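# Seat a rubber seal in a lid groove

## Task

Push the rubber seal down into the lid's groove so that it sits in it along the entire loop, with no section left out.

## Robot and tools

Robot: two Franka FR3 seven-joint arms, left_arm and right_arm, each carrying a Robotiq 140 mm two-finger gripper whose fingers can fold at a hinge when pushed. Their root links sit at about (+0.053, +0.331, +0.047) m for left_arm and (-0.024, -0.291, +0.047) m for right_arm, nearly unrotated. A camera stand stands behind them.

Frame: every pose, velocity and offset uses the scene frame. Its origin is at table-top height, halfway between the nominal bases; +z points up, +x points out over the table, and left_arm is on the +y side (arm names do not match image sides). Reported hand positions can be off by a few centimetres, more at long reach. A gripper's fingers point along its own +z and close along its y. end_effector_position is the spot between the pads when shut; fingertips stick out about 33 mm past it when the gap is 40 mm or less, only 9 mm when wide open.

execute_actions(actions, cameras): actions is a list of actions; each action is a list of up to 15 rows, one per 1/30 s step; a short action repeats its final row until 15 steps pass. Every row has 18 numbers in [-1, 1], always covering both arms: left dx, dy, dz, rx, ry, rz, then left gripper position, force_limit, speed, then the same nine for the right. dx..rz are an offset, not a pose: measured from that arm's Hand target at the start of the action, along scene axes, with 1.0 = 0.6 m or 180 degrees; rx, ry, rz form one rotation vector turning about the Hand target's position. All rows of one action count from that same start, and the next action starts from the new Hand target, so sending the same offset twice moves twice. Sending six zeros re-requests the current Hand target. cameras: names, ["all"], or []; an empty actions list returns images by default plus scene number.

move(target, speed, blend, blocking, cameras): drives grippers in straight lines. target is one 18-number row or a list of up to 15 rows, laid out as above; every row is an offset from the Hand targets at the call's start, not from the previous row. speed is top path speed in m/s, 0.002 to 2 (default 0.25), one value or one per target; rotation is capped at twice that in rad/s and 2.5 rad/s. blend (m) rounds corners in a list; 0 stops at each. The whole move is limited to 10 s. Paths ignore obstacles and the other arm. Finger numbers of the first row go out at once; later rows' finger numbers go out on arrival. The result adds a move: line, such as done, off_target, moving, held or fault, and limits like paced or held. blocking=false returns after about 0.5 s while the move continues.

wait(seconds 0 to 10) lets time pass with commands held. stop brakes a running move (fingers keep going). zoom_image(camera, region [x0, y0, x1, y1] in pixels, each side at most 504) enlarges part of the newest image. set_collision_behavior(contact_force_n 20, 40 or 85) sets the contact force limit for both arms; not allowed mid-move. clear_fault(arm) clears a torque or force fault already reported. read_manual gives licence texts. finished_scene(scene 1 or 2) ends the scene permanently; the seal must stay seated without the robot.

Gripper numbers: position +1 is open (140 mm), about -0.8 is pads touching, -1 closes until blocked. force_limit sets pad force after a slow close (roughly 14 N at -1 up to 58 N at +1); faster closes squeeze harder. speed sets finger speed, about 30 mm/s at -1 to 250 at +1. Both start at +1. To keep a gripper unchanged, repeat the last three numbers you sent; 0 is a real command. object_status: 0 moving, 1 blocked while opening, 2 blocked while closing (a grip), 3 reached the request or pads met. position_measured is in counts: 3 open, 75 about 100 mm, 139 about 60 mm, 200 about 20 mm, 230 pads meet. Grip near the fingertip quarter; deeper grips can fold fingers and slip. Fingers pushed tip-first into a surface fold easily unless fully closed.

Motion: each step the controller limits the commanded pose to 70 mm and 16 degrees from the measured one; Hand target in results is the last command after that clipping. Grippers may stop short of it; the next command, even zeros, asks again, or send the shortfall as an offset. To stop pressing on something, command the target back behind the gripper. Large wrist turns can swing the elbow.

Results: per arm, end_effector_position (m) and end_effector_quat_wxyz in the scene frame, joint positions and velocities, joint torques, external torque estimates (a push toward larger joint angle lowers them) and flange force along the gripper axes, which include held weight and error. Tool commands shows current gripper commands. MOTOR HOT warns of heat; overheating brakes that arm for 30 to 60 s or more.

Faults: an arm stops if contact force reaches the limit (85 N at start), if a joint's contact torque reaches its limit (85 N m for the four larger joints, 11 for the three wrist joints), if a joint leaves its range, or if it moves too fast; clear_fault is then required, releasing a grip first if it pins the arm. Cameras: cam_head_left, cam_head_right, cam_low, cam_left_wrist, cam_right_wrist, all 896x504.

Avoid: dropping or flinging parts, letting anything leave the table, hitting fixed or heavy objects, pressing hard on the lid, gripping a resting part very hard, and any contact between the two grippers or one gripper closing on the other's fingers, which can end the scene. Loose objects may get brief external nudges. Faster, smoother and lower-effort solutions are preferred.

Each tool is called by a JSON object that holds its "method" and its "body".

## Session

{"method": "execute_actions", "body": {"actions": []}}

Scene clock: 0.00 s.
left_arm: end_effector_position=(+0.5064, +0.6030, +0.2893) position_measured=3 object_status=3 end_effector_quat_wxyz=(+0.170, +0.117, +0.882, +0.424) | right_arm: end_effector_position=(+0.2591, +0.0120, +0.1069) position_measured=3 object_status=3 end_effector_quat_wxyz=(+0.010, +0.651, +0.746, -0.140)
Joint positions: left_arm=[0.317 -0.417 0.069 -2.726 1.573 2.576 0.89] | right_arm=[0.87 0.102 -0.039 -2.367 -0.026 2.189 -2.423]
Joint velocities: within noise
Joint torques (N m): no reading
External joint torques (N m): no reading
Flange force (N): no reading
Hand target: left_arm +0.5064, +0.6030, +0.2893; +0.170, +0.117, +0.882, +0.424 | right_arm +0.2591, +0.0120, +0.1069; +0.010, +0.651, +0.746, -0.140
Tool commands: left_gripper/position=+1.0 left_gripper/force_limit=+1.0 left_gripper/speed=+1.0 right_gripper/position=+1.0 right_gripper/force_limit=+1.0 right_gripper/speed=+1.0

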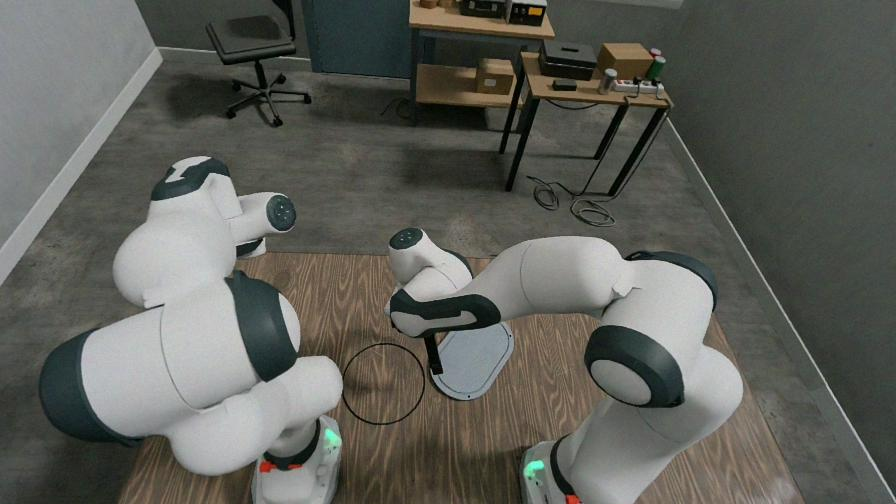

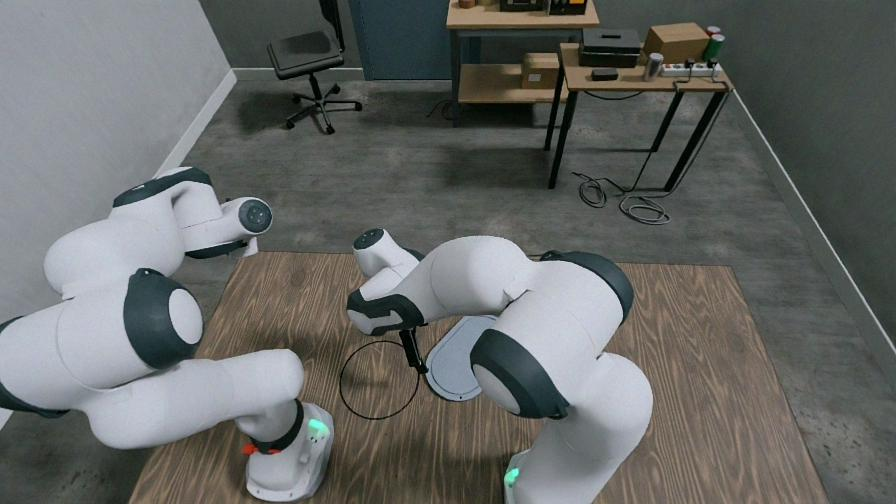

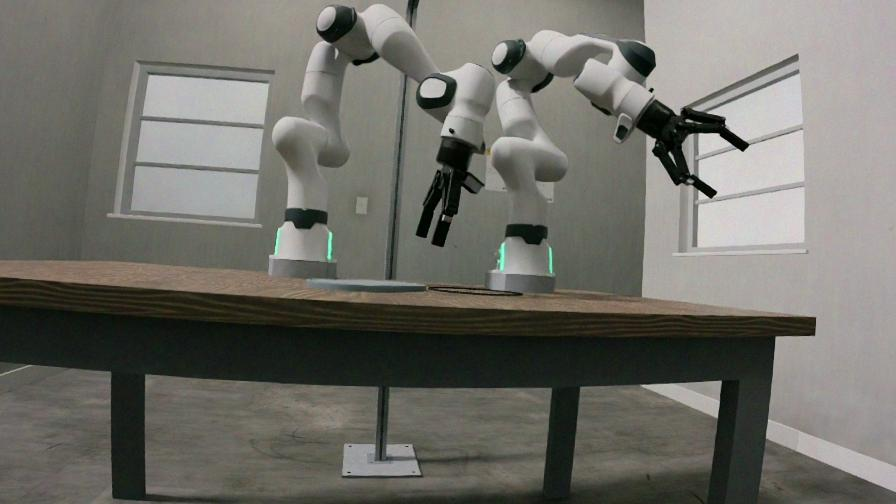

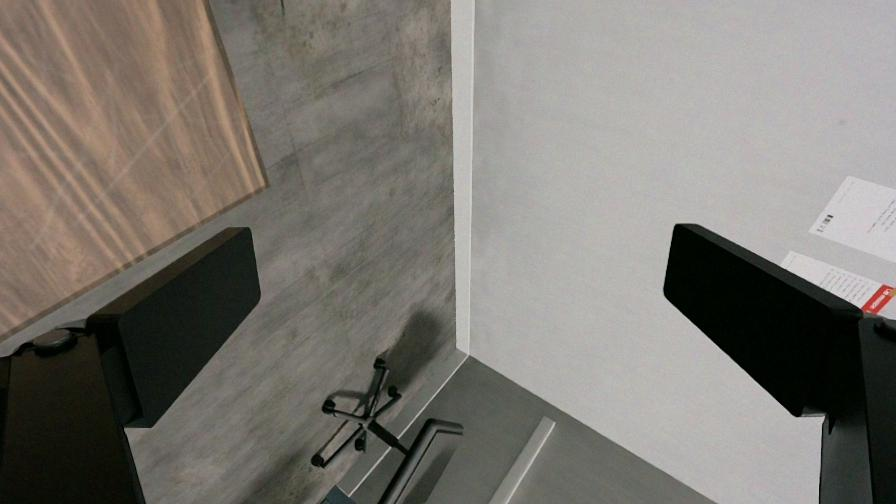

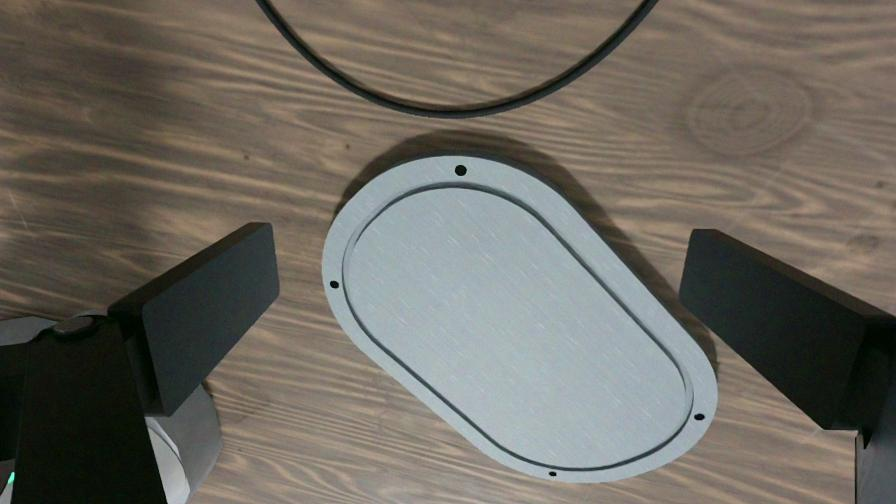

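{"method": "move", "body": {"target": [-0.1,-0.2,0.15,-0.281,0.113,0.078,-0.39,-0.5,-0.5,-0.1,-0.03,0.55,0.097,0.007,0.453,-0.39,-0.5,-0.5], "cameras": ["all"]}}

Scene clock: 15.30 s.
left_arm: end_effector_position=(+0.4468, +0.4835, +0.3794) position_measured=178 object_status=3 end_effector_quat_wxyz=(+0.001, -0.003, +1.000, +0.001) | right_arm: end_effector_position=(+0.1982, -0.0053, +0.4365) position_measured=178 object_status=3 end_effector_quat_wxyz=(-0.001, +0.003, +1.000, +0.000)
Joint positions: left_arm=[-0.197 -0.502 0.475 -2.223 0.227 1.768 1.728] | right_arm=[2.344 -1.135 -0.747 -2.141 -0.71 1.231 -3.009]
Joint velocities: left_arm=[within noise] | right_arm=[0 -0.001 0.002 0 0 -0.004 -0.001]
Joint torques (N m): left_arm=[0.35 -10.64 -6.2 26.11 0.8 2.23 0.15] | right_arm=[0.2 14 20.28 15.71 0.38 2.49 -0.14]
External joint torques (N m): left_arm=[0.38 0.78 0.92 2.11 -0.02 -0.21 0.15] | right_arm=[0.2 0.19 1.82 0.23 -0.52 -0.04 -0.14]
Flange force (N): left_arm=[-7.8 4.5 -5.4] | right_arm=[1.1 -1.7 -2.4]
Hand target: left_arm +0.4464, +0.4830, +0.3793; +0.000, +0.000, +1.000, +0.000 | right_arm +0.1991, -0.0060, +0.4369; +0.000, +0.002, +1.000, +0.000
Off the commanded pose: left_arm 0.001 m, 0 deg | right_arm 0.001 m, 0 deg.
joint sent to its limit (right arm) — joint 7 (wrist roll), lower limit. The joint targets still meet the commanded pose.
move: done

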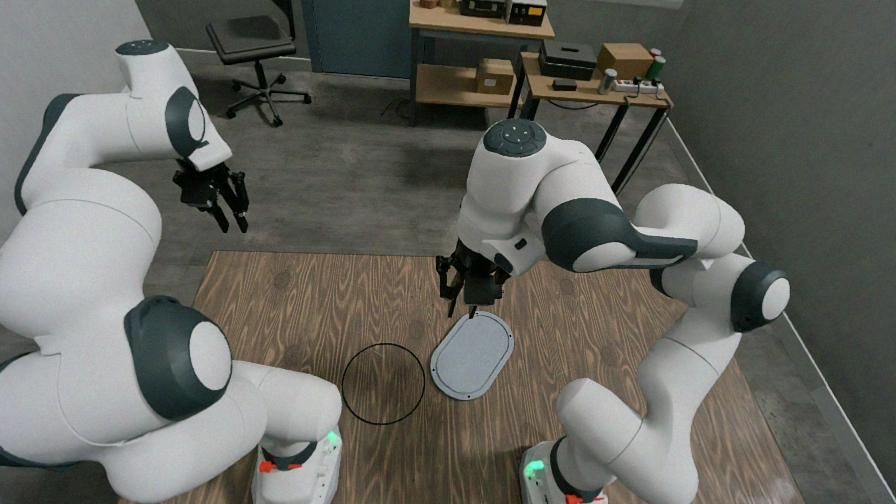

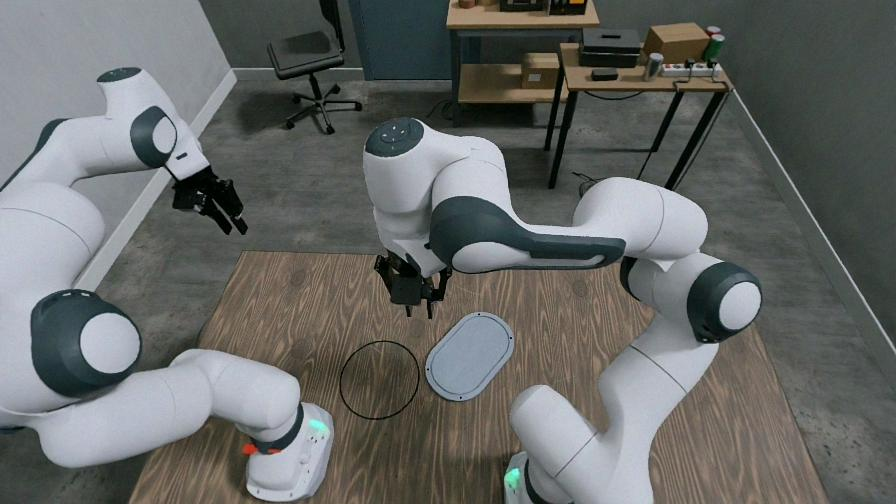

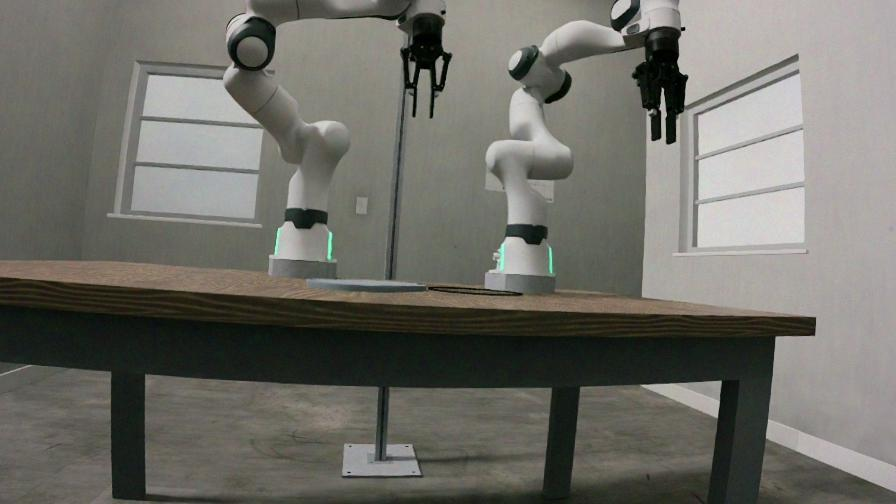

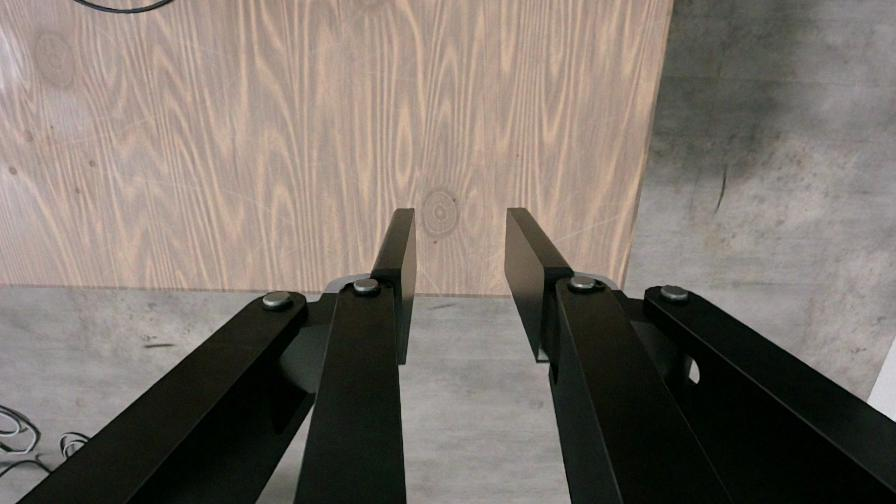

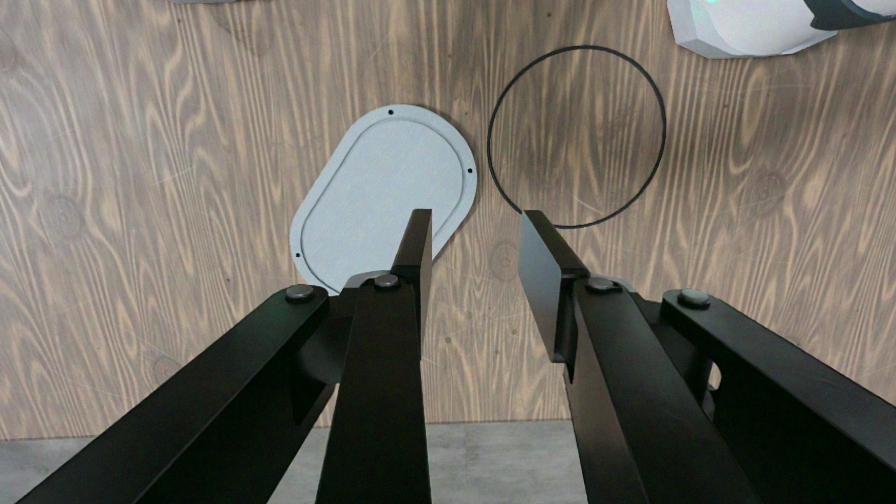

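{"method": "move", "body": {"target": [[0,0,0,0,0,0,-0.39,-0.5,-0.5,0.148,-0.15,-0.53,0,0,-0.5,-1,1,0],[0,0,0,0,0,0,-0.39,-0.5,-0.5,0.148,-0.15,-0.62,0,0,-0.5,-1,1,0]], "cameras": ["cam_right_wrist","cam_low"]}}

Scene clock: 49.90 s.
left_arm: end_effector_position=(+0.4468, +0.4832, +0.3792) position_measured=178 object_status=3 end_effector_quat_wxyz=(+0.001, -0.003, +1.000, +0.000) | right_arm: end_effector_position=(+0.2866, -0.0962, +0.0649) position_measured=233 object_status=3 end_effector_quat_wxyz=(-0.002, +0.707, +0.707, -0.002)
Joint positions: left_arm=[-0.2 -0.502 0.477 -2.223 0.227 1.767 1.728] | right_arm=[1.905 -0.824 -1.552 -2.724 -1.19 2.232 -1.777]
Joint velocities: left_arm=[within noise] | right_arm=[0.001 -0.001 0 -0.001 0 0 0.006]
Joint torques (N m): left_arm=[-0.01 -10.66 -6.41 26.07 0.88 2.3 0.08] | right_arm=[0.28 10.45 17.81 11.27 0.22 2.91 0.3]
External joint torques (N m): left_arm=[0.06 0.71 0.76 2.1 0.07 -0.14 0.08] | right_arm=[0.25 0.85 1.32 0.98 -0.5 0.26 0.31]
Flange force (N): left_arm=[-7.6 4.0 -5.3] | right_arm=[2.0 -0.2 -1.7]
Hand target: left_arm +0.4464, +0.4830, +0.3793; +0.000, +0.000, +1.000, +0.000 | right_arm +0.2879, -0.0960, +0.0649; +0.000, +0.708, +0.706, +0.000
Off the commanded pose: left_arm 0.000 m, 0 deg | right_arm 0.001 m, 0 deg.
move: done
Images, in order (width x height): cam_low 896x504, cam_right_wrist 896x504.

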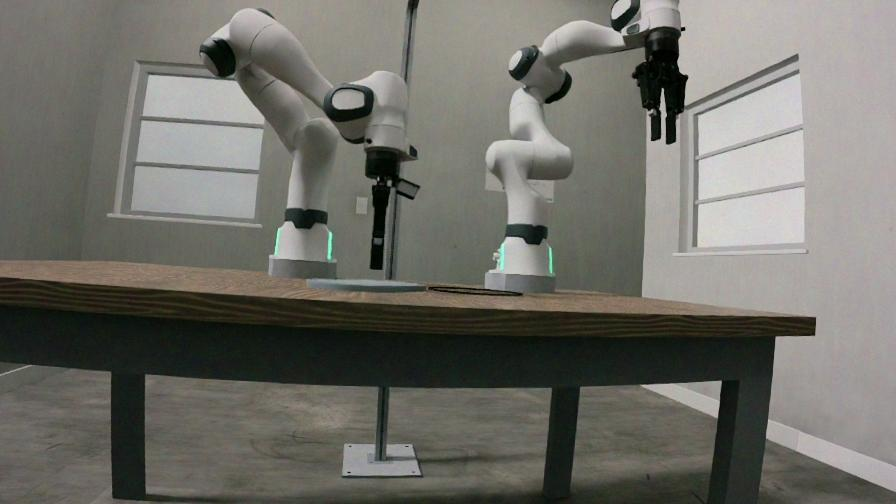

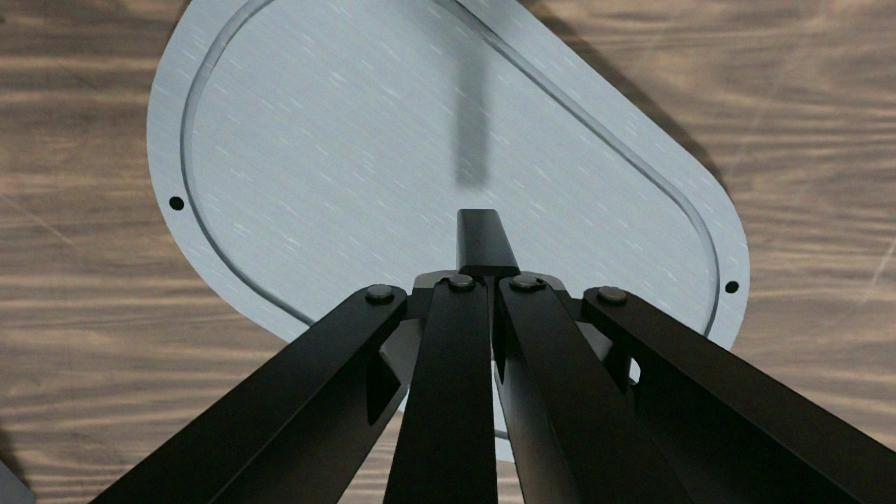

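{"method": "move", "body": {"target": [[0,0,0,0,0,0,-0.39,-0.5,-0.5,0,0,-0.0285,0,0,0,-1,1,0],[0,0,0,0,0,0,-0.39,-0.5,-0.5,0.2,0.02,-0.0285,0,0,0,-1,1,0],[0,0,0,0,0,0,-0.39,-0.5,-0.5,0.2,0.02,0.03,0,0,0,-1,1,0],[0,0,0,0,0,0,-0.39,-0.5,-0.5,-0.013,0.4,0.03,0,0,0,-1,1,0]], "speed": [0.06,0.05,0.1,0.2], "cameras": ["cam_right_wrist","cam_head_right"]}}

Scene clock: 67.93 s.
left_arm: end_effector_position=(+0.4468, +0.4832, +0.3792) position_measured=178 object_status=3 end_effector_quat_wxyz=(+0.001, -0.003, +1.000, +0.000) | right_arm: end_effector_position=(+0.2800, +0.1432, +0.0823) position_measured=233 object_status=3 end_effector_quat_wxyz=(+0.000, +0.706, +0.708, -0.001)
Joint positions: left_arm=[-0.2 -0.502 0.477 -2.223 0.227 1.767 1.728] | right_arm=[2.824 -0.835 -1.825 -2.21 -1.032 2.152 -1.512]
Joint velocities: left_arm=[within noise] | right_arm=[0 0 0 0.001 -0.001 0.001 0.007]
Joint torques (N m): left_arm=[0.01 -10.7 -6.38 26.07 0.87 2.29 0.07] | right_arm=[0.19 22.77 23.89 14 1.14 2.82 0.22]
External joint torques (N m): left_arm=[0.03 0.72 0.73 2.06 0.05 -0.15 0.07] | right_arm=[0.2 0.15 1.8 0.61 0.41 0.17 0.22]
Flange force (N): left_arm=[-7.6 3.9 -5.2] | right_arm=[-0.1 -1.0 -4.9]
Hand target: left_arm +0.4464, +0.4830, +0.3793; +0.000, +0.000, +1.000, +0.000 | right_arm +0.2801, +0.1440, +0.0829; +0.000, +0.708, +0.706, +0.000
Off the commanded pose: left_arm 0.000 m, 0 deg | right_arm 0.001 m, 0 deg.
move: done
Images, in order (width x height): cam_head_right 896x504, cam_right_wrist 896x504.

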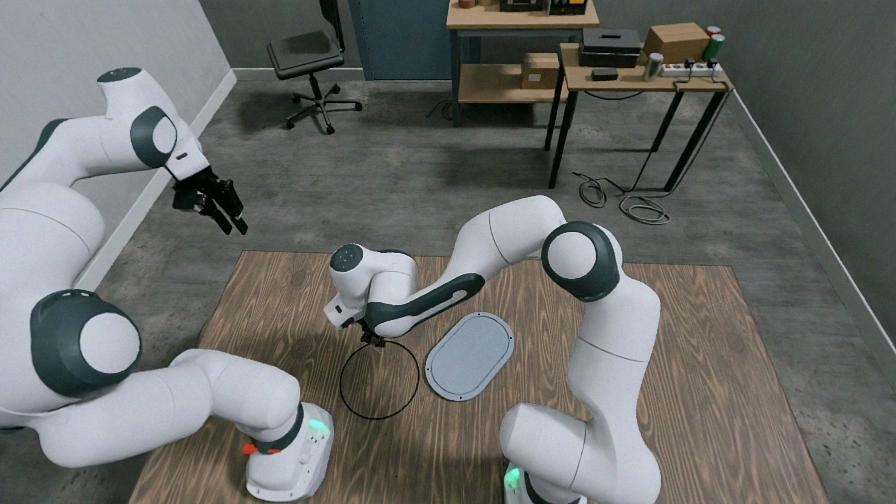

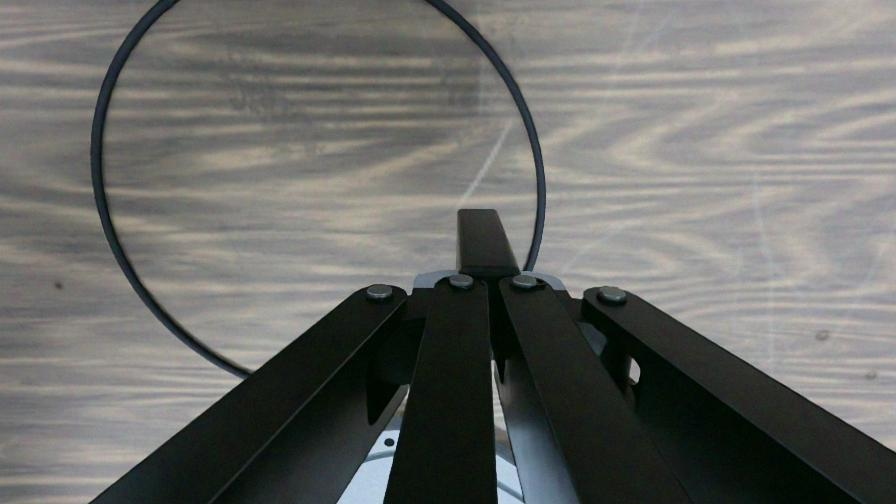

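{"method": "move", "body": {"target": [[0,0,0,0,0,0,-0.39,-0.5,-0.5,0,0,-0.085,0,0,0,-1,1,0],[0,0,0,0,0,0,-0.39,-0.5,-0.5,0.38,0.0,-0.083,0,0,0,-1,1,0],[0,0,0,0,0,0,-0.39,-0.5,-0.5,0.36,0,0.05,0,0,0,-1,1,0],[0,0,0,0,0,0,-0.39,-0.5,-0.5,0.125,-0.37,0.03,0,0,0,-1,1,0]], "speed": [0.08,0.08,0.1,0.2], "cameras": ["cam_right_wrist","cam_head_right"]}}

Scene clock: 81.77 s.
left_arm: end_effector_position=(+0.4468, +0.4832, +0.3792) position_measured=178 object_status=3 end_effector_quat_wxyz=(+0.001, -0.003, +1.000, +0.000) | right_arm: end_effector_position=(+0.3558, -0.0788, +0.1004) position_measured=233 object_status=3 end_effector_quat_wxyz=(+0.002, +0.710, +0.705, -0.001)
Joint positions: left_arm=[-0.2 -0.502 0.477 -2.223 0.227 1.767 1.728] | right_arm=[2.06 -1.501 -1.48 -2.481 -1.458 1.566 -1.728]
Joint velocities: left_arm=[within noise] | right_arm=[-0.001 0.001 0.001 -0.002 0.001 -0.001 -0.004]
Joint torques (N m): left_arm=[0.07 -10.65 -6.42 26.12 0.87 2.29 0.08] | right_arm=[-1.03 18.24 28.87 2.25 1.06 2.76 -0.28]
External joint torques (N m): left_arm=[0.08 0.7 0.66 2.2 0.06 -0.14 0.08] | right_arm=[-1.06 -0.25 2.62 -0.49 0.18 0.14 -0.28]
Flange force (N): left_arm=[-7.8 3.9 -5.6] | right_arm=[-5.3 -3.0 -6.6]
Hand target: left_arm +0.4464, +0.4830, +0.3793; +0.000, +0.000, +1.000, +0.000 | right_arm +0.3551, -0.0780, +0.1009; +0.000, +0.708, +0.706, +0.000
Off the commanded pose: left_arm 0.000 m, 0 deg | right_arm 0.001 m, 0 deg.
move: done
Images, in order (width x height): cam_head_right 896x504, cam_right_wrist 896x504.

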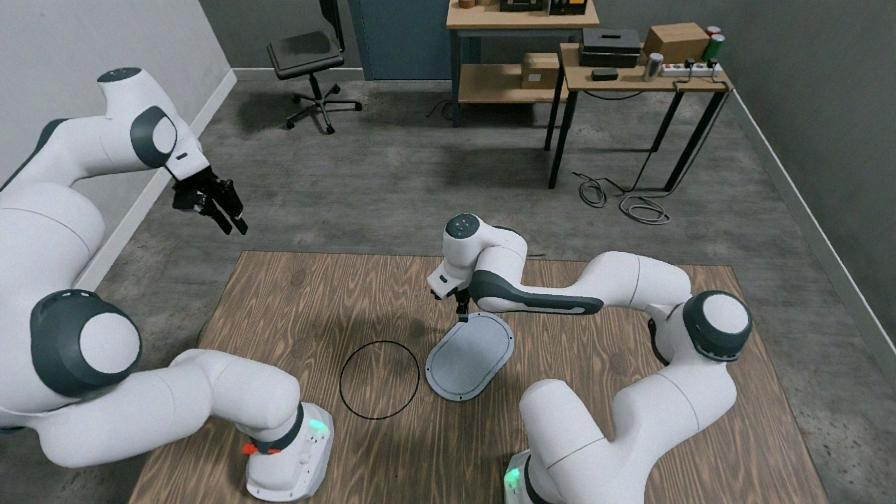

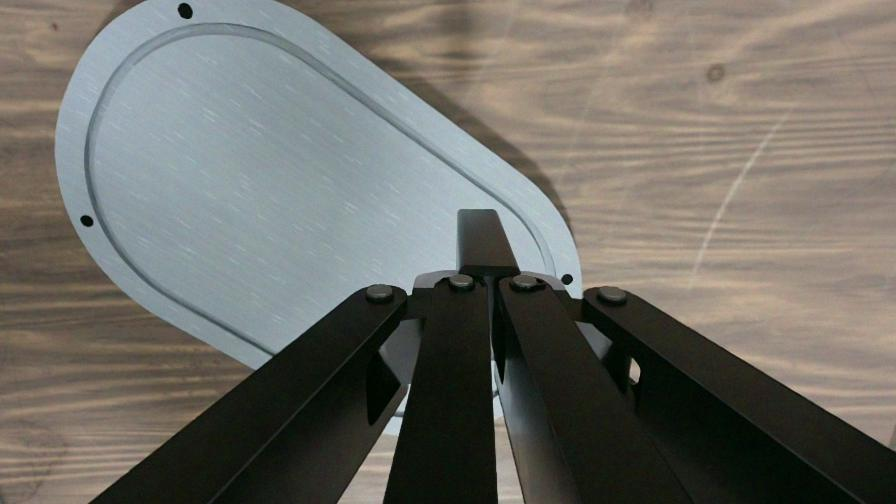

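{"method": "move", "body": {"target": [[0,0,0,0,0,0,-0.39,-0.5,-0.5,-0.1,-0.04,-0.08,0,0,0,-1,1,0],[0,0,0,0,0,0,-0.39,-0.5,-0.5,-0.1,-0.04,-0.095,0,0,0,-1,1,0]], "speed": 0.1}}

{"method": "move", "body": {"target": [0,0,0,0,0,0,-0.39,-0.5,-0.5,0,0,-0.007,0,0,0,-1,1,0]}}

{"method": "move", "body": {"target": [0,0,0,0,0,0,-0.39,-0.5,-0.5,0,0,-0.005,0,0,0,-1,1,0]}}

Scene clock: 90.73 s.
left_arm: end_effector_position=(+0.4468, +0.4832, +0.3792) position_measured=178 object_status=3 end_effector_quat_wxyz=(+0.001, -0.003, +1.000, +0.000) | right_arm: end_effector_position=(+0.2945, -0.1038, +0.0438) position_measured=233 object_status=3 end_effector_quat_wxyz=(+0.001, +0.707, +0.708, -0.003)
Joint positions: left_arm=[-0.2 -0.502 0.477 -2.223 0.227 1.767 1.728] | right_arm=[1.911 -1.524 -1.626 -2.684 -1.597 1.631 -1.685]
Joint velocities: left_arm=[within noise] | right_arm=[0.001 0 0 0.001 -0.004 0.004 0.005]
Joint torques (N m): left_arm=[0.14 -10.74 -6.38 26.11 0.86 2.29 0.05] | right_arm=[-0.21 14.98 24.39 0.1 0.52 2.94 0.21]
External joint torques (N m): left_arm=[0.24 0.63 0.82 2.13 0.05 -0.16 0.05] | right_arm=[-0.24 -0.35 1.57 0.48 -0.37 0.32 0.21]
Flange force (N): left_arm=[-7.3 4.1 -5.3] | right_arm=[0.3 0.7 -3.3]
Hand target: left_arm +0.4464, +0.4830, +0.3793; +0.000, +0.000, +1.000, +0.000 | right_arm +0.2951, -0.1020, +0.0439; +0.000, +0.708, +0.706, +0.000
Off the commanded pose: left_arm 0.000 m, 0 deg | right_arm 0.002 m, 0 deg.
move: done

Scene clock: 91.43 s.
left_arm: end_effector_position=(+0.4468, +0.4832, +0.3792) position_measured=178 object_status=3 end_effector_quat_wxyz=(+0.001, -0.003, +1.000, +0.000) | right_arm: end_effector_position=(+0.2942, -0.1040, +0.0400) position_measured=233 object_status=3 end_effector_quat_wxyz=(+0.001, +0.707, +0.707, -0.003)
Joint positions: left_arm=[-0.2 -0.502 0.477 -2.223 0.227 1.767 1.728] | right_arm=[1.911 -1.524 -1.637 -2.684 -1.606 1.637 -1.684]
Joint torques (N m): left_arm=[0.03 -10.73 -6.41 26.13 0.85 2.31 0.07] | right_arm=[0.36 15.14 23.47 0.42 -0.11 3.16 0.23]
External joint torques (N m): left_arm=[-0.04 0.77 0.62 2.1 0.03 -0.13 0.07] | right_arm=[0.39 -0.19 0.64 0.96 -1 0.53 0.23]
Flange force (N): left_arm=[-7.9 3.7 -5.3] | right_arm=[3.4 2.5 1.9]
Hand target: left_arm +0.4464, +0.4830, +0.3793; +0.000, +0.000, +1.000, +0.000 | right_arm +0.2951, -0.1020, +0.0397; +0.000, +0.708, +0.706, +0.000
Off the commanded pose: left_arm 0.000 m, 0 deg | right_arm 0.002 m, 0 deg.
move: done

Scene clock: 92.13 s.
left_arm: end_effector_position=(+0.4468, +0.4832, +0.3792) position_measured=178 object_status=3 end_effector_quat_wxyz=(+0.001, -0.003, +1.000, +0.000) | right_arm: end_effector_position=(+0.2958, -0.1020, +0.0400) position_measured=233 object_status=3 end_effector_quat_wxyz=(+0.000, +0.707, +0.707, +0.001)
Joint positions: left_arm=[-0.2 -0.502 0.477 -2.223 0.227 1.767 1.728] | right_arm=[1.911 -1.524 -1.639 -2.684 -1.613 1.644 -1.684]
Joint velocities: left_arm=[within noise] | right_arm=[-0.001 0 -0.001 0.001 -0.004 0.004 0.002]
Joint torques (N m): left_arm=[0.08 -10.7 -6.43 26.12 0.87 2.29 0.08] | right_arm=[0.86 15.75 18.48 0.74 -0.42 2.64 0.21]
External joint torques (N m): left_arm=[0.08 0.69 0.66 2.15 0.06 -0.14 0.08] | right_arm=[0.87 0.42 -4.32 1.32 -1.3 0.01 0.21]
Flange force (N): left_arm=[-7.6 3.9 -5.4] | right_arm=[5.4 3.4 17.4]
Hand target: left_arm +0.4464, +0.4830, +0.3793; +0.000, +0.000, +1.000, +0.000 | right_arm +0.2951, -0.1020, +0.0367; +0.000, +0.708, +0.706, +0.000
Off the commanded pose: left_arm 0.000 m, 0 deg | right_arm 0.003 m, 0 deg.
move: done

{"method": "move", "body": {"target": [[0,0,0,0,0,0,-0.39,-0.5,-0.5,0,0,-0.005,0,0,0,-1,1,0],[0,0,0,0,0,0,-0.39,-0.5,-0.5,0.2,0.0,-0.003,0,0,0,-1,1,0],[0,0,0,0,0,0,-0.39,-0.5,-0.5,0.2,0.0,0.08,0,0,0,-1,1,0]], "speed": [0.05,0.06,0.1], "cameras": ["cam_right_wrist","cam_head_right"]}}

Scene clock: 104.53 s.
left_arm: end_effector_position=(+0.4468, +0.4832, +0.3792) position_measured=178 object_status=3 end_effector_quat_wxyz=(+0.001, -0.003, +1.000, +0.000) | right_arm: end_effector_position=(+0.4151, -0.1000, +0.0844) position_measured=233 object_status=3 end_effector_quat_wxyz=(-0.001, +0.709, +0.705, +0.002)
Joint positions: left_arm=[-0.2 -0.502 0.477 -2.223 0.227 1.767 1.728] | right_arm=[2.063 -1.487 -1.538 -2.349 -1.488 1.61 -1.862]
Joint velocities: left_arm=[within noise] | right_arm=[0.001 -0.001 0 0 0.002 -0.004 -0.004]
Joint torques (N m): left_arm=[0.03 -10.67 -6.39 26.06 0.88 2.29 0.05] | right_arm=[-0.74 21.6 30.85 2.84 1.48 2.53 -0.16]
External joint torques (N m): left_arm=[0.11 0.71 0.8 2.08 0.08 -0.15 0.05] | right_arm=[-0.55 0.43 2.51 0.53 0.59 -0.12 -0.16]
Flange force (N): left_arm=[-7.5 4.0 -5.2] | right_arm=[-1.4 0.4 -7.4]
Hand target: left_arm +0.4464, +0.4830, +0.3793; +0.000, +0.000, +1.000, +0.000 | right_arm +0.4151, -0.1020, +0.0847; +0.000, +0.708, +0.706, +0.000
Off the commanded pose: left_arm 0.000 m, 0 deg | right_arm 0.002 m, 0 deg.
move: done
Images, in order (width x height): cam_head_right 896x504, cam_right_wrist 896x504.

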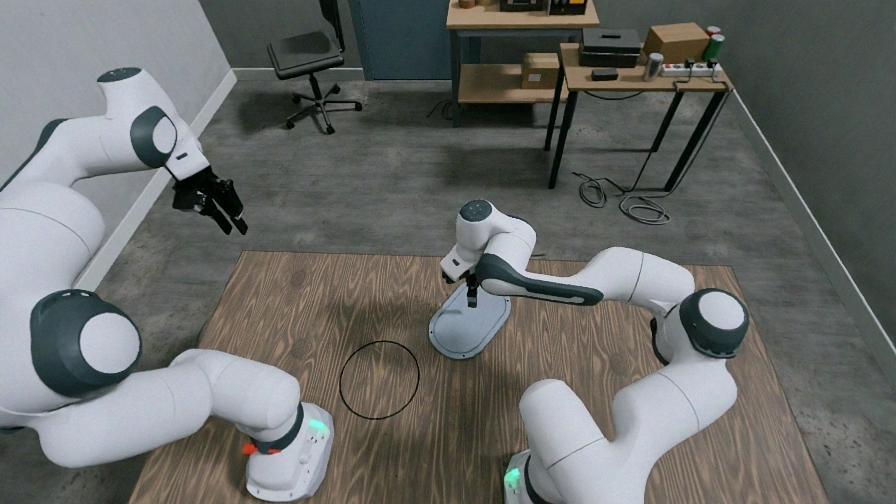

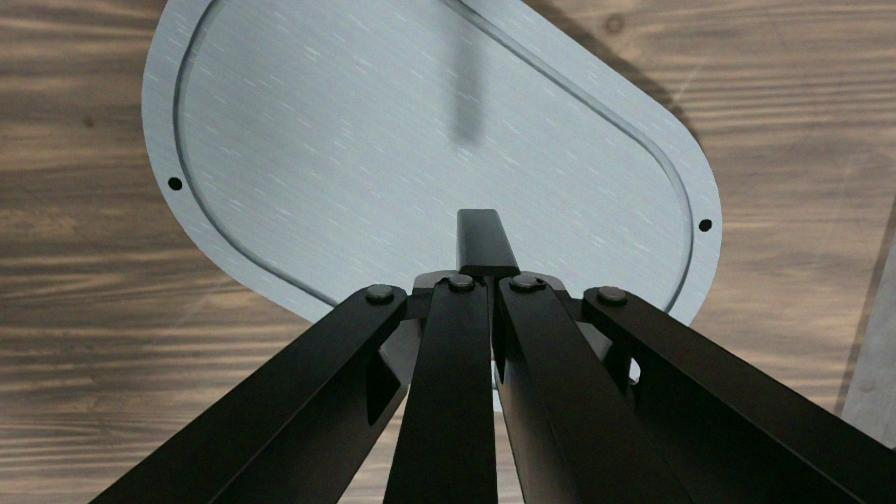

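{"method": "move", "body": {"target": [[0,0,0,0,0,0,-0.39,-0.5,-0.5,-0.225,0.41,0.0,0,0,0,-1,1,0],[0,0,0,0,0,0,-0.39,-0.5,-0.5,-0.225,0.41,-0.1,0,0,0,-1,1,0]], "speed": [0.25,0.08]}}

{"method": "move", "body": {"target": [0,0,0,0,0,0,-0.39,-0.5,-0.5,0,0,-0.006,0,0,0,-1,1,0], "cameras": ["cam_right_wrist"]}}

Scene clock: 112.90 s.
left_arm: end_effector_position=(+0.4468, +0.4832, +0.3792) position_measured=178 object_status=3 end_effector_quat_wxyz=(+0.001, -0.003, +1.000, +0.000) | right_arm: end_effector_position=(+0.2799, +0.1410, +0.0288) position_measured=233 object_status=3 end_effector_quat_wxyz=(+0.002, +0.707, +0.707, -0.004)
Joint positions: left_arm=[-0.2 -0.502 0.477 -2.223 0.227 1.767 1.728] | right_arm=[2.755 -1.514 -1.665 -2.17 -1.573 1.673 -1.358]
Joint velocities: left_arm=[within noise] | right_arm=[0.001 0.001 0 -0.001 -0.001 0.001 0.004]
Joint torques (N m): left_arm=[0.1 -10.65 -6.38 26.07 0.87 2.27 0.04] | right_arm=[1.61 22.69 26.84 2.07 -1.85 4.55 0.36]
External joint torques (N m): left_arm=[0.12 0.64 0.71 2.17 0.06 -0.15 0.04] | right_arm=[1.59 -2.66 -3.5 1.65 -2.71 1.92 0.36]
Flange force (N): left_arm=[-7.5 3.9 -5.5] | right_arm=[9.5 2.0 16.7]
Hand target: left_arm +0.4464, +0.4830, +0.3793; +0.000, +0.000, +1.000, +0.000 | right_arm +0.2801, +0.1440, +0.0247; +0.000, +0.708, +0.706, +0.000
Off the commanded pose: left_arm 0.000 m, 0 deg | right_arm 0.005 m, 1 deg.
move: off_target (right_arm)

Scene clock: 113.60 s.
left_arm: end_effector_position=(+0.4468, +0.4832, +0.3792) position_measured=178 object_status=3 end_effector_quat_wxyz=(+0.001, -0.003, +1.000, +0.000) | right_arm: end_effector_position=(+0.2799, +0.1411, +0.0287) position_measured=233 object_status=3 end_effector_quat_wxyz=(+0.003, +0.707, +0.708, -0.003)
Joint positions: left_arm=[-0.2 -0.502 0.477 -2.223 0.227 1.767 1.728] | right_arm=[2.755 -1.514 -1.665 -2.171 -1.575 1.673 -1.357]
Joint torques (N m): left_arm=[0.06 -10.67 -6.34 26.13 0.87 2.29 0.06] | right_arm=[2.03 21.36 22.55 3.63 -3.04 5.09 0.21]
External joint torques (N m): left_arm=[0.11 0.69 0.81 2.14 0.05 -0.15 0.06] | right_arm=[2 -3.96 -7.76 3.2 -3.89 2.46 0.21]
Flange force (N): left_arm=[-7.7 4.1 -5.4] | right_arm=[15.1 5.3 29.2]
Hand target: left_arm +0.4464, +0.4830, +0.3793; +0.000, +0.000, +1.000, +0.000 | right_arm +0.2801, +0.1440, +0.0211; +0.000, +0.708, +0.706, +0.000
Off the commanded pose: left_arm 0.000 m, 0 deg | right_arm 0.008 m, 1 deg.
move: off_target (right_arm)
Images, in order (width x height): cam_right_wrist 896x504.

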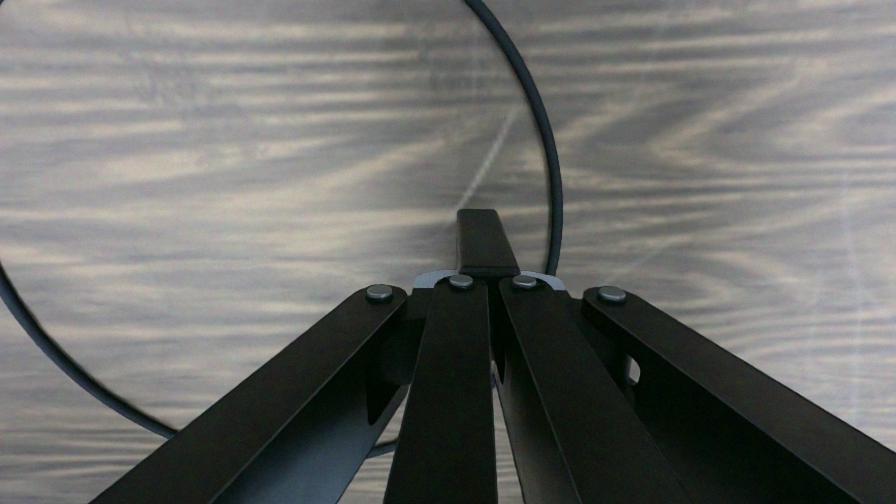

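{"method": "move", "body": {"target": [[0,0,0,0,0,0,-0.39,-0.5,-0.5,0.02,0,0.009,0,0,0,-1,1,0],[0,0,0,0,0,0,-0.39,-0.5,-0.5,0.38,-0.02,0.007,0,0,0,-1,1,0]], "speed": 0.06, "cameras": ["cam_right_wrist","cam_head_left"]}}

Scene clock: 123.63 s.
left_arm: end_effector_position=(+0.4468, +0.4832, +0.3792) position_measured=178 object_status=3 end_effector_quat_wxyz=(+0.001, -0.003, +1.000, +0.000) | right_arm: end_effector_position=(+0.5029, +0.1390, +0.0325) position_measured=233 object_status=3 end_effector_quat_wxyz=(-0.005, +0.708, +0.706, +0.002)
Joint positions: left_arm=[-0.2 -0.502 0.477 -2.223 0.227 1.767 1.728] | right_arm=[2.866 -1.519 -1.679 -1.586 -1.513 1.689 -1.833]
Joint velocities: left_arm=[within noise] | right_arm=[0.002 0 0.002 0 0.001 0.001 -0.007]
Joint torques (N m): left_arm=[0.04 -10.65 -6.44 26.06 0.86 2.28 0.08] | right_arm=[-2.32 36.52 26.43 5.49 -1.49 3.07 -0.24]
External joint torques (N m): left_arm=[0.05 0.72 0.68 2.08 0.04 -0.16 0.08] | right_arm=[-2.32 -2.83 -5.24 3.75 -2.41 0.42 -0.24]
Flange force (N): left_arm=[-7.6 3.8 -5.3] | right_arm=[4.3 11.4 13.2]
Hand target: left_arm +0.4464, +0.4830, +0.3793; +0.000, +0.000, +1.000, +0.000 | right_arm +0.5081, +0.1320, +0.0253; +0.000, +0.708, +0.706, +0.000
Off the commanded pose: left_arm 0.000 m, 0 deg | right_arm 0.011 m, 1 deg.
move: off_target (right_arm)
Images, in order (width x height): cam_head_left 896x504, cam_right_wrist 896x504.

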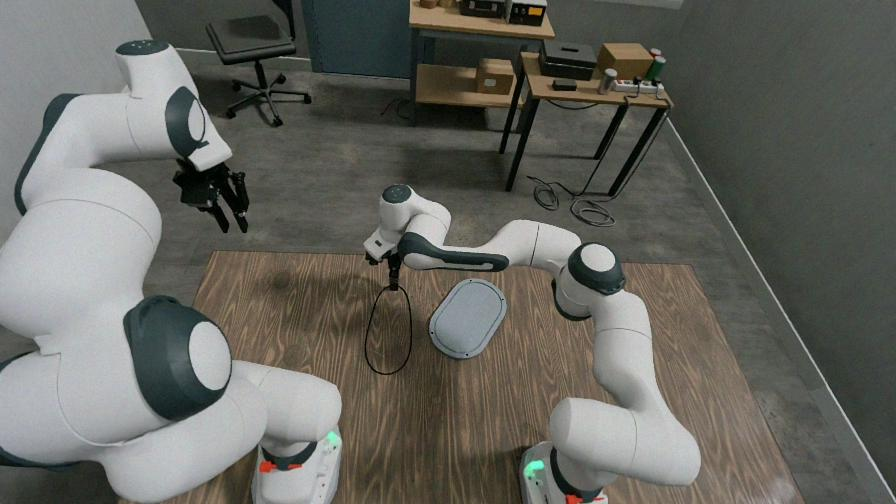

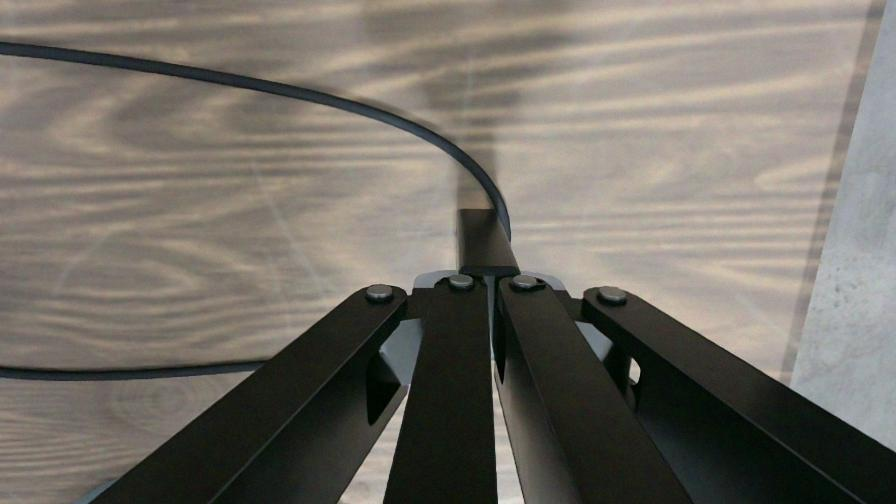

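{"method": "move", "body": {"target": [[0,0,0,0,0,0,-0.39,-0.5,-0.5,-0.03,0.01,0.01,0,0,0,-1,1,0],[0,0,0,0,0,0,-0.39,-0.5,-0.5,-0.03,0.01,0.1,0,0,0,-1,1,0],[0,0,0,0,0,0,-0.39,-0.5,-0.5,-0.055,-0.47,0.1,0,0,0,-1,1,0],[0,0,0,0,0,0,-0.39,-0.5,-0.5,-0.055,-0.47,0.025,0,0,0,-1,1,0]], "speed": [0.05,0.1,0.25,0.06], "cameras": ["cam_right_wrist","cam_head_left"]}}

Scene clock: 148.83 s.
left_arm: end_effector_position=(+0.4468, +0.4832, +0.3792) position_measured=178 object_status=3 end_effector_quat_wxyz=(+0.001, -0.003, +1.000, +0.000) | right_arm: end_effector_position=(+0.4740, -0.1516, +0.0406) position_measured=233 object_status=3 end_effector_quat_wxyz=(+0.000, +0.709, +0.705, -0.003)
Joint positions: left_arm=[-0.2 -0.502 0.477 -2.223 0.227 1.767 1.728] | right_arm=[2.039 -1.486 -1.647 -2.214 -1.547 1.677 -2.026]
Joint velocities: left_arm=[within noise] | right_arm=[0 0 0 0 -0.001 0.006 0]
Joint torques (N m): left_arm=[0.06 -10.68 -6.4 26.11 0.86 2.3 0.09] | right_arm=[0.22 23.93 31.45 1.68 0.36 3.01 -0.04]
External joint torques (N m): left_arm=[0.09 0.68 0.73 2.12 0.05 -0.14 0.09] | right_arm=[0.12 -0.32 1.73 0.69 -0.57 0.41 -0.04]
Flange force (N): left_arm=[-7.6 4.0 -5.4] | right_arm=[0.8 2.3 -1.6]
Hand target: left_arm +0.4464, +0.4830, +0.3793; +0.000, +0.000, +1.000, +0.000 | right_arm +0.4751, -0.1500, +0.0403; +0.000, +0.708, +0.706, +0.000
Off the commanded pose: left_arm 0.000 m, 0 deg | right_arm 0.002 m, 0 deg.
move: done
Images, in order (width x height): cam_head_left 896x504, cam_right_wrist 896x504.

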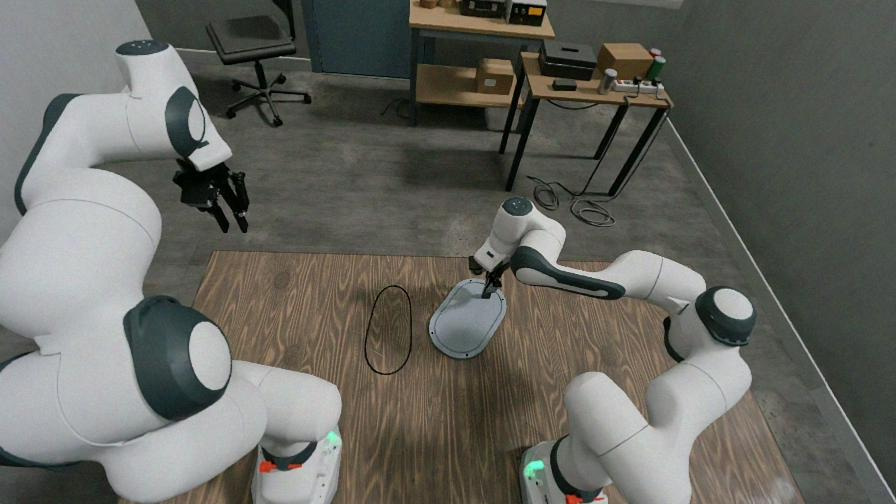

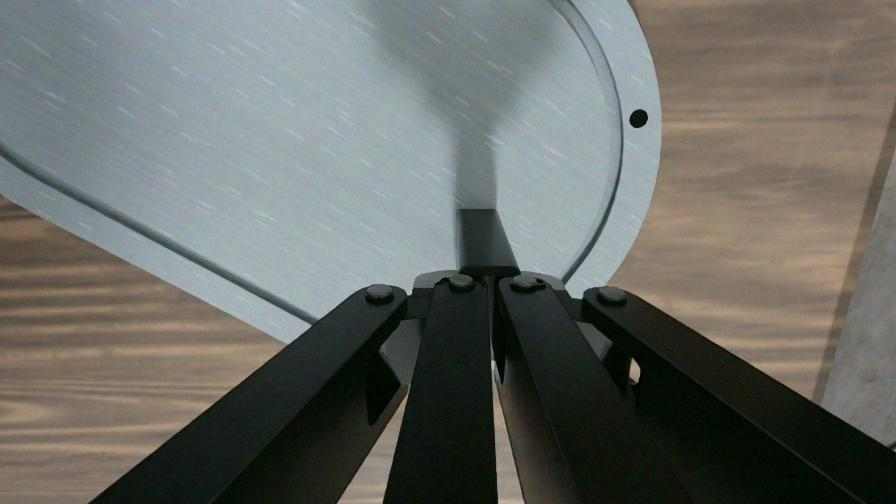

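{"method": "move", "body": {"target": [[0,0,0,0,0,0,-0.39,-0.5,-0.5,0,0,-0.012,0,0,0,-1,1,0],[0,0,0,0,0,0,-0.39,-0.5,-0.5,0.03,0.08,-0.012,0,0,0,-1,1,0],[0,0,0,0,0,0,-0.39,-0.5,-0.5,0.035,0.16,-0.012,0,0,0,-1,1,0],[0,0,0,0,0,0,-0.39,-0.5,-0.5,0.035,0.16,0.08,0,0,0,-1,1,0],[0,0,0,0,0,0,-0.39,-0.5,-0.5,-0.25,-0.2,0.5,0,0,0,-1,1,0]], "speed": [0.04,0.05,0.05,0.1,0.25], "cameras": ["cam_right_wrist","cam_head_left"]}}

Scene clock: 161.13 s.
left_arm: end_effector_position=(+0.4468, +0.4832, +0.3792) position_measured=178 object_status=3 end_effector_quat_wxyz=(+0.001, -0.003, +1.000, +0.000) | right_arm: end_effector_position=(+0.3264, -0.2699, +0.3402) position_measured=233 object_status=3 end_effector_quat_wxyz=(+0.001, +0.711, +0.704, +0.000)
Joint positions: left_arm=[-0.2 -0.502 0.477 -2.223 0.227 1.767 1.728] | right_arm=[1.594 -1.459 -0.841 -2.39 -0.926 1.19 -2.115]
Joint velocities: left_arm=[within noise] | right_arm=[0 0.001 -0.001 0 0 -0.002 -0.006]
Joint torques (N m): left_arm=[0.05 -10.73 -6.36 26.08 0.86 2.27 0.1] | right_arm=[-0.16 18.11 22.28 11.62 1.36 2.6 -0.16]
External joint torques (N m): left_arm=[0.03 0.67 0.72 2.07 0.04 -0.17 0.1] | right_arm=[-0.11 -0.06 1.97 -0.05 0.52 0 -0.16]
Flange force (N): left_arm=[-7.5 3.9 -5.3] | right_arm=[-0.9 -4.3 -3.8]
Hand target: left_arm +0.4464, +0.4830, +0.3793; +0.000, +0.000, +1.000, +0.000 | right_arm +0.3251, -0.2700, +0.3403; +0.000, +0.708, +0.706, +0.000
Off the commanded pose: left_arm 0.000 m, 0 deg | right_arm 0.001 m, 0 deg.
move: done
Images, in order (width x height): cam_head_left 896x504, cam_right_wrist 896x504.

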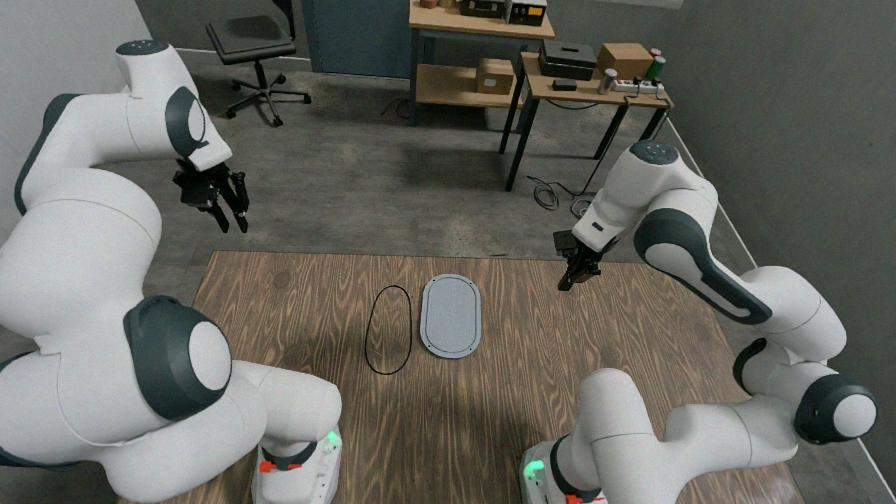

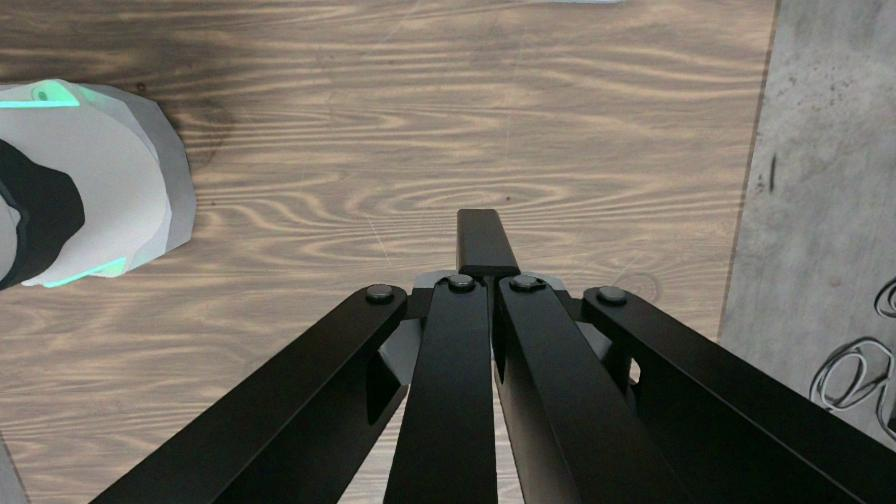

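{"method": "move", "body": {"target": [0,0,0,0,0,0,-0.39,-0.5,-0.5,0.1,0.3,-0.02,0,0,0,-0.39,-0.5,-0.5], "cameras": ["cam_right_wrist"]}}

Scene clock: 167.17 s.
left_arm: end_effector_position=(+0.4468, +0.4832, +0.3792) position_measured=178 object_status=3 end_effector_quat_wxyz=(+0.001, -0.003, +1.000, +0.000) | right_arm: end_effector_position=(+0.3839, -0.0906, +0.3281) position_measured=178 object_status=3 end_effector_quat_wxyz=(-0.001, +0.706, +0.708, -0.002)
Joint positions: left_arm=[-0.2 -0.502 0.477 -2.223 0.227 1.767 1.728] | right_arm=[2.04 -1.153 -1.066 -2.164 -0.937 1.428 -1.923]
Joint velocities: left_arm=[within noise] | right_arm=[0.001 0 0 0.001 0 0 0.006]
Joint torques (N m): left_arm=[0.06 -10.69 -6.45 26.11 0.88 2.3 0.07] | right_arm=[-0.18 18.08 25.57 13.67 0.78 2.99 0.19]
External joint torques (N m): left_arm=[0.03 0.67 0.58 2.19 0.06 -0.13 0.07] | right_arm=[-0.23 1.05 1.43 0.42 -0.13 0.38 0.19]
Flange force (N): left_arm=[-7.7 3.7 -5.5] | right_arm=[0.4 -1.1 -2.9]
Hand target: left_arm +0.4464, +0.4830, +0.3793; +0.000, +0.000, +1.000, +0.000 | right_arm +0.3851, -0.0900, +0.3283; +0.000, +0.708, +0.706, +0.000
Off the commanded pose: left_arm 0.000 m, 0 deg | right_arm 0.001 m, 0 deg.
move: done
Images, in order (width x height): cam_right_wrist 896x504.

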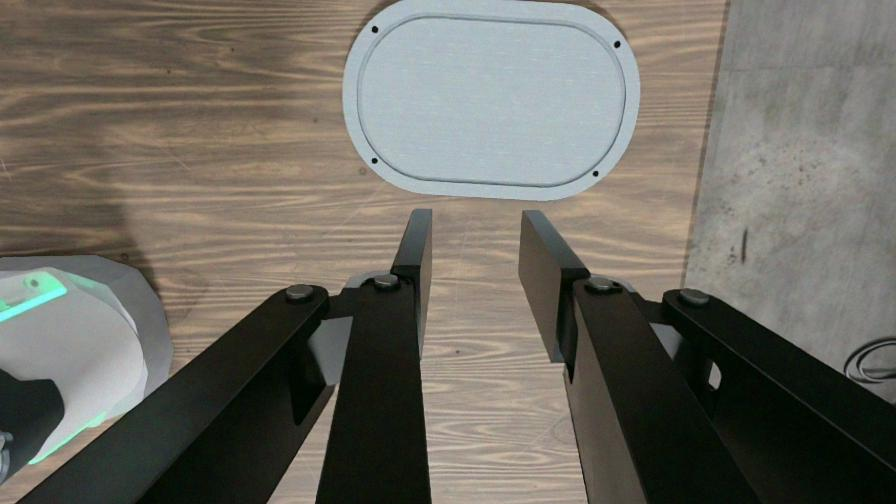

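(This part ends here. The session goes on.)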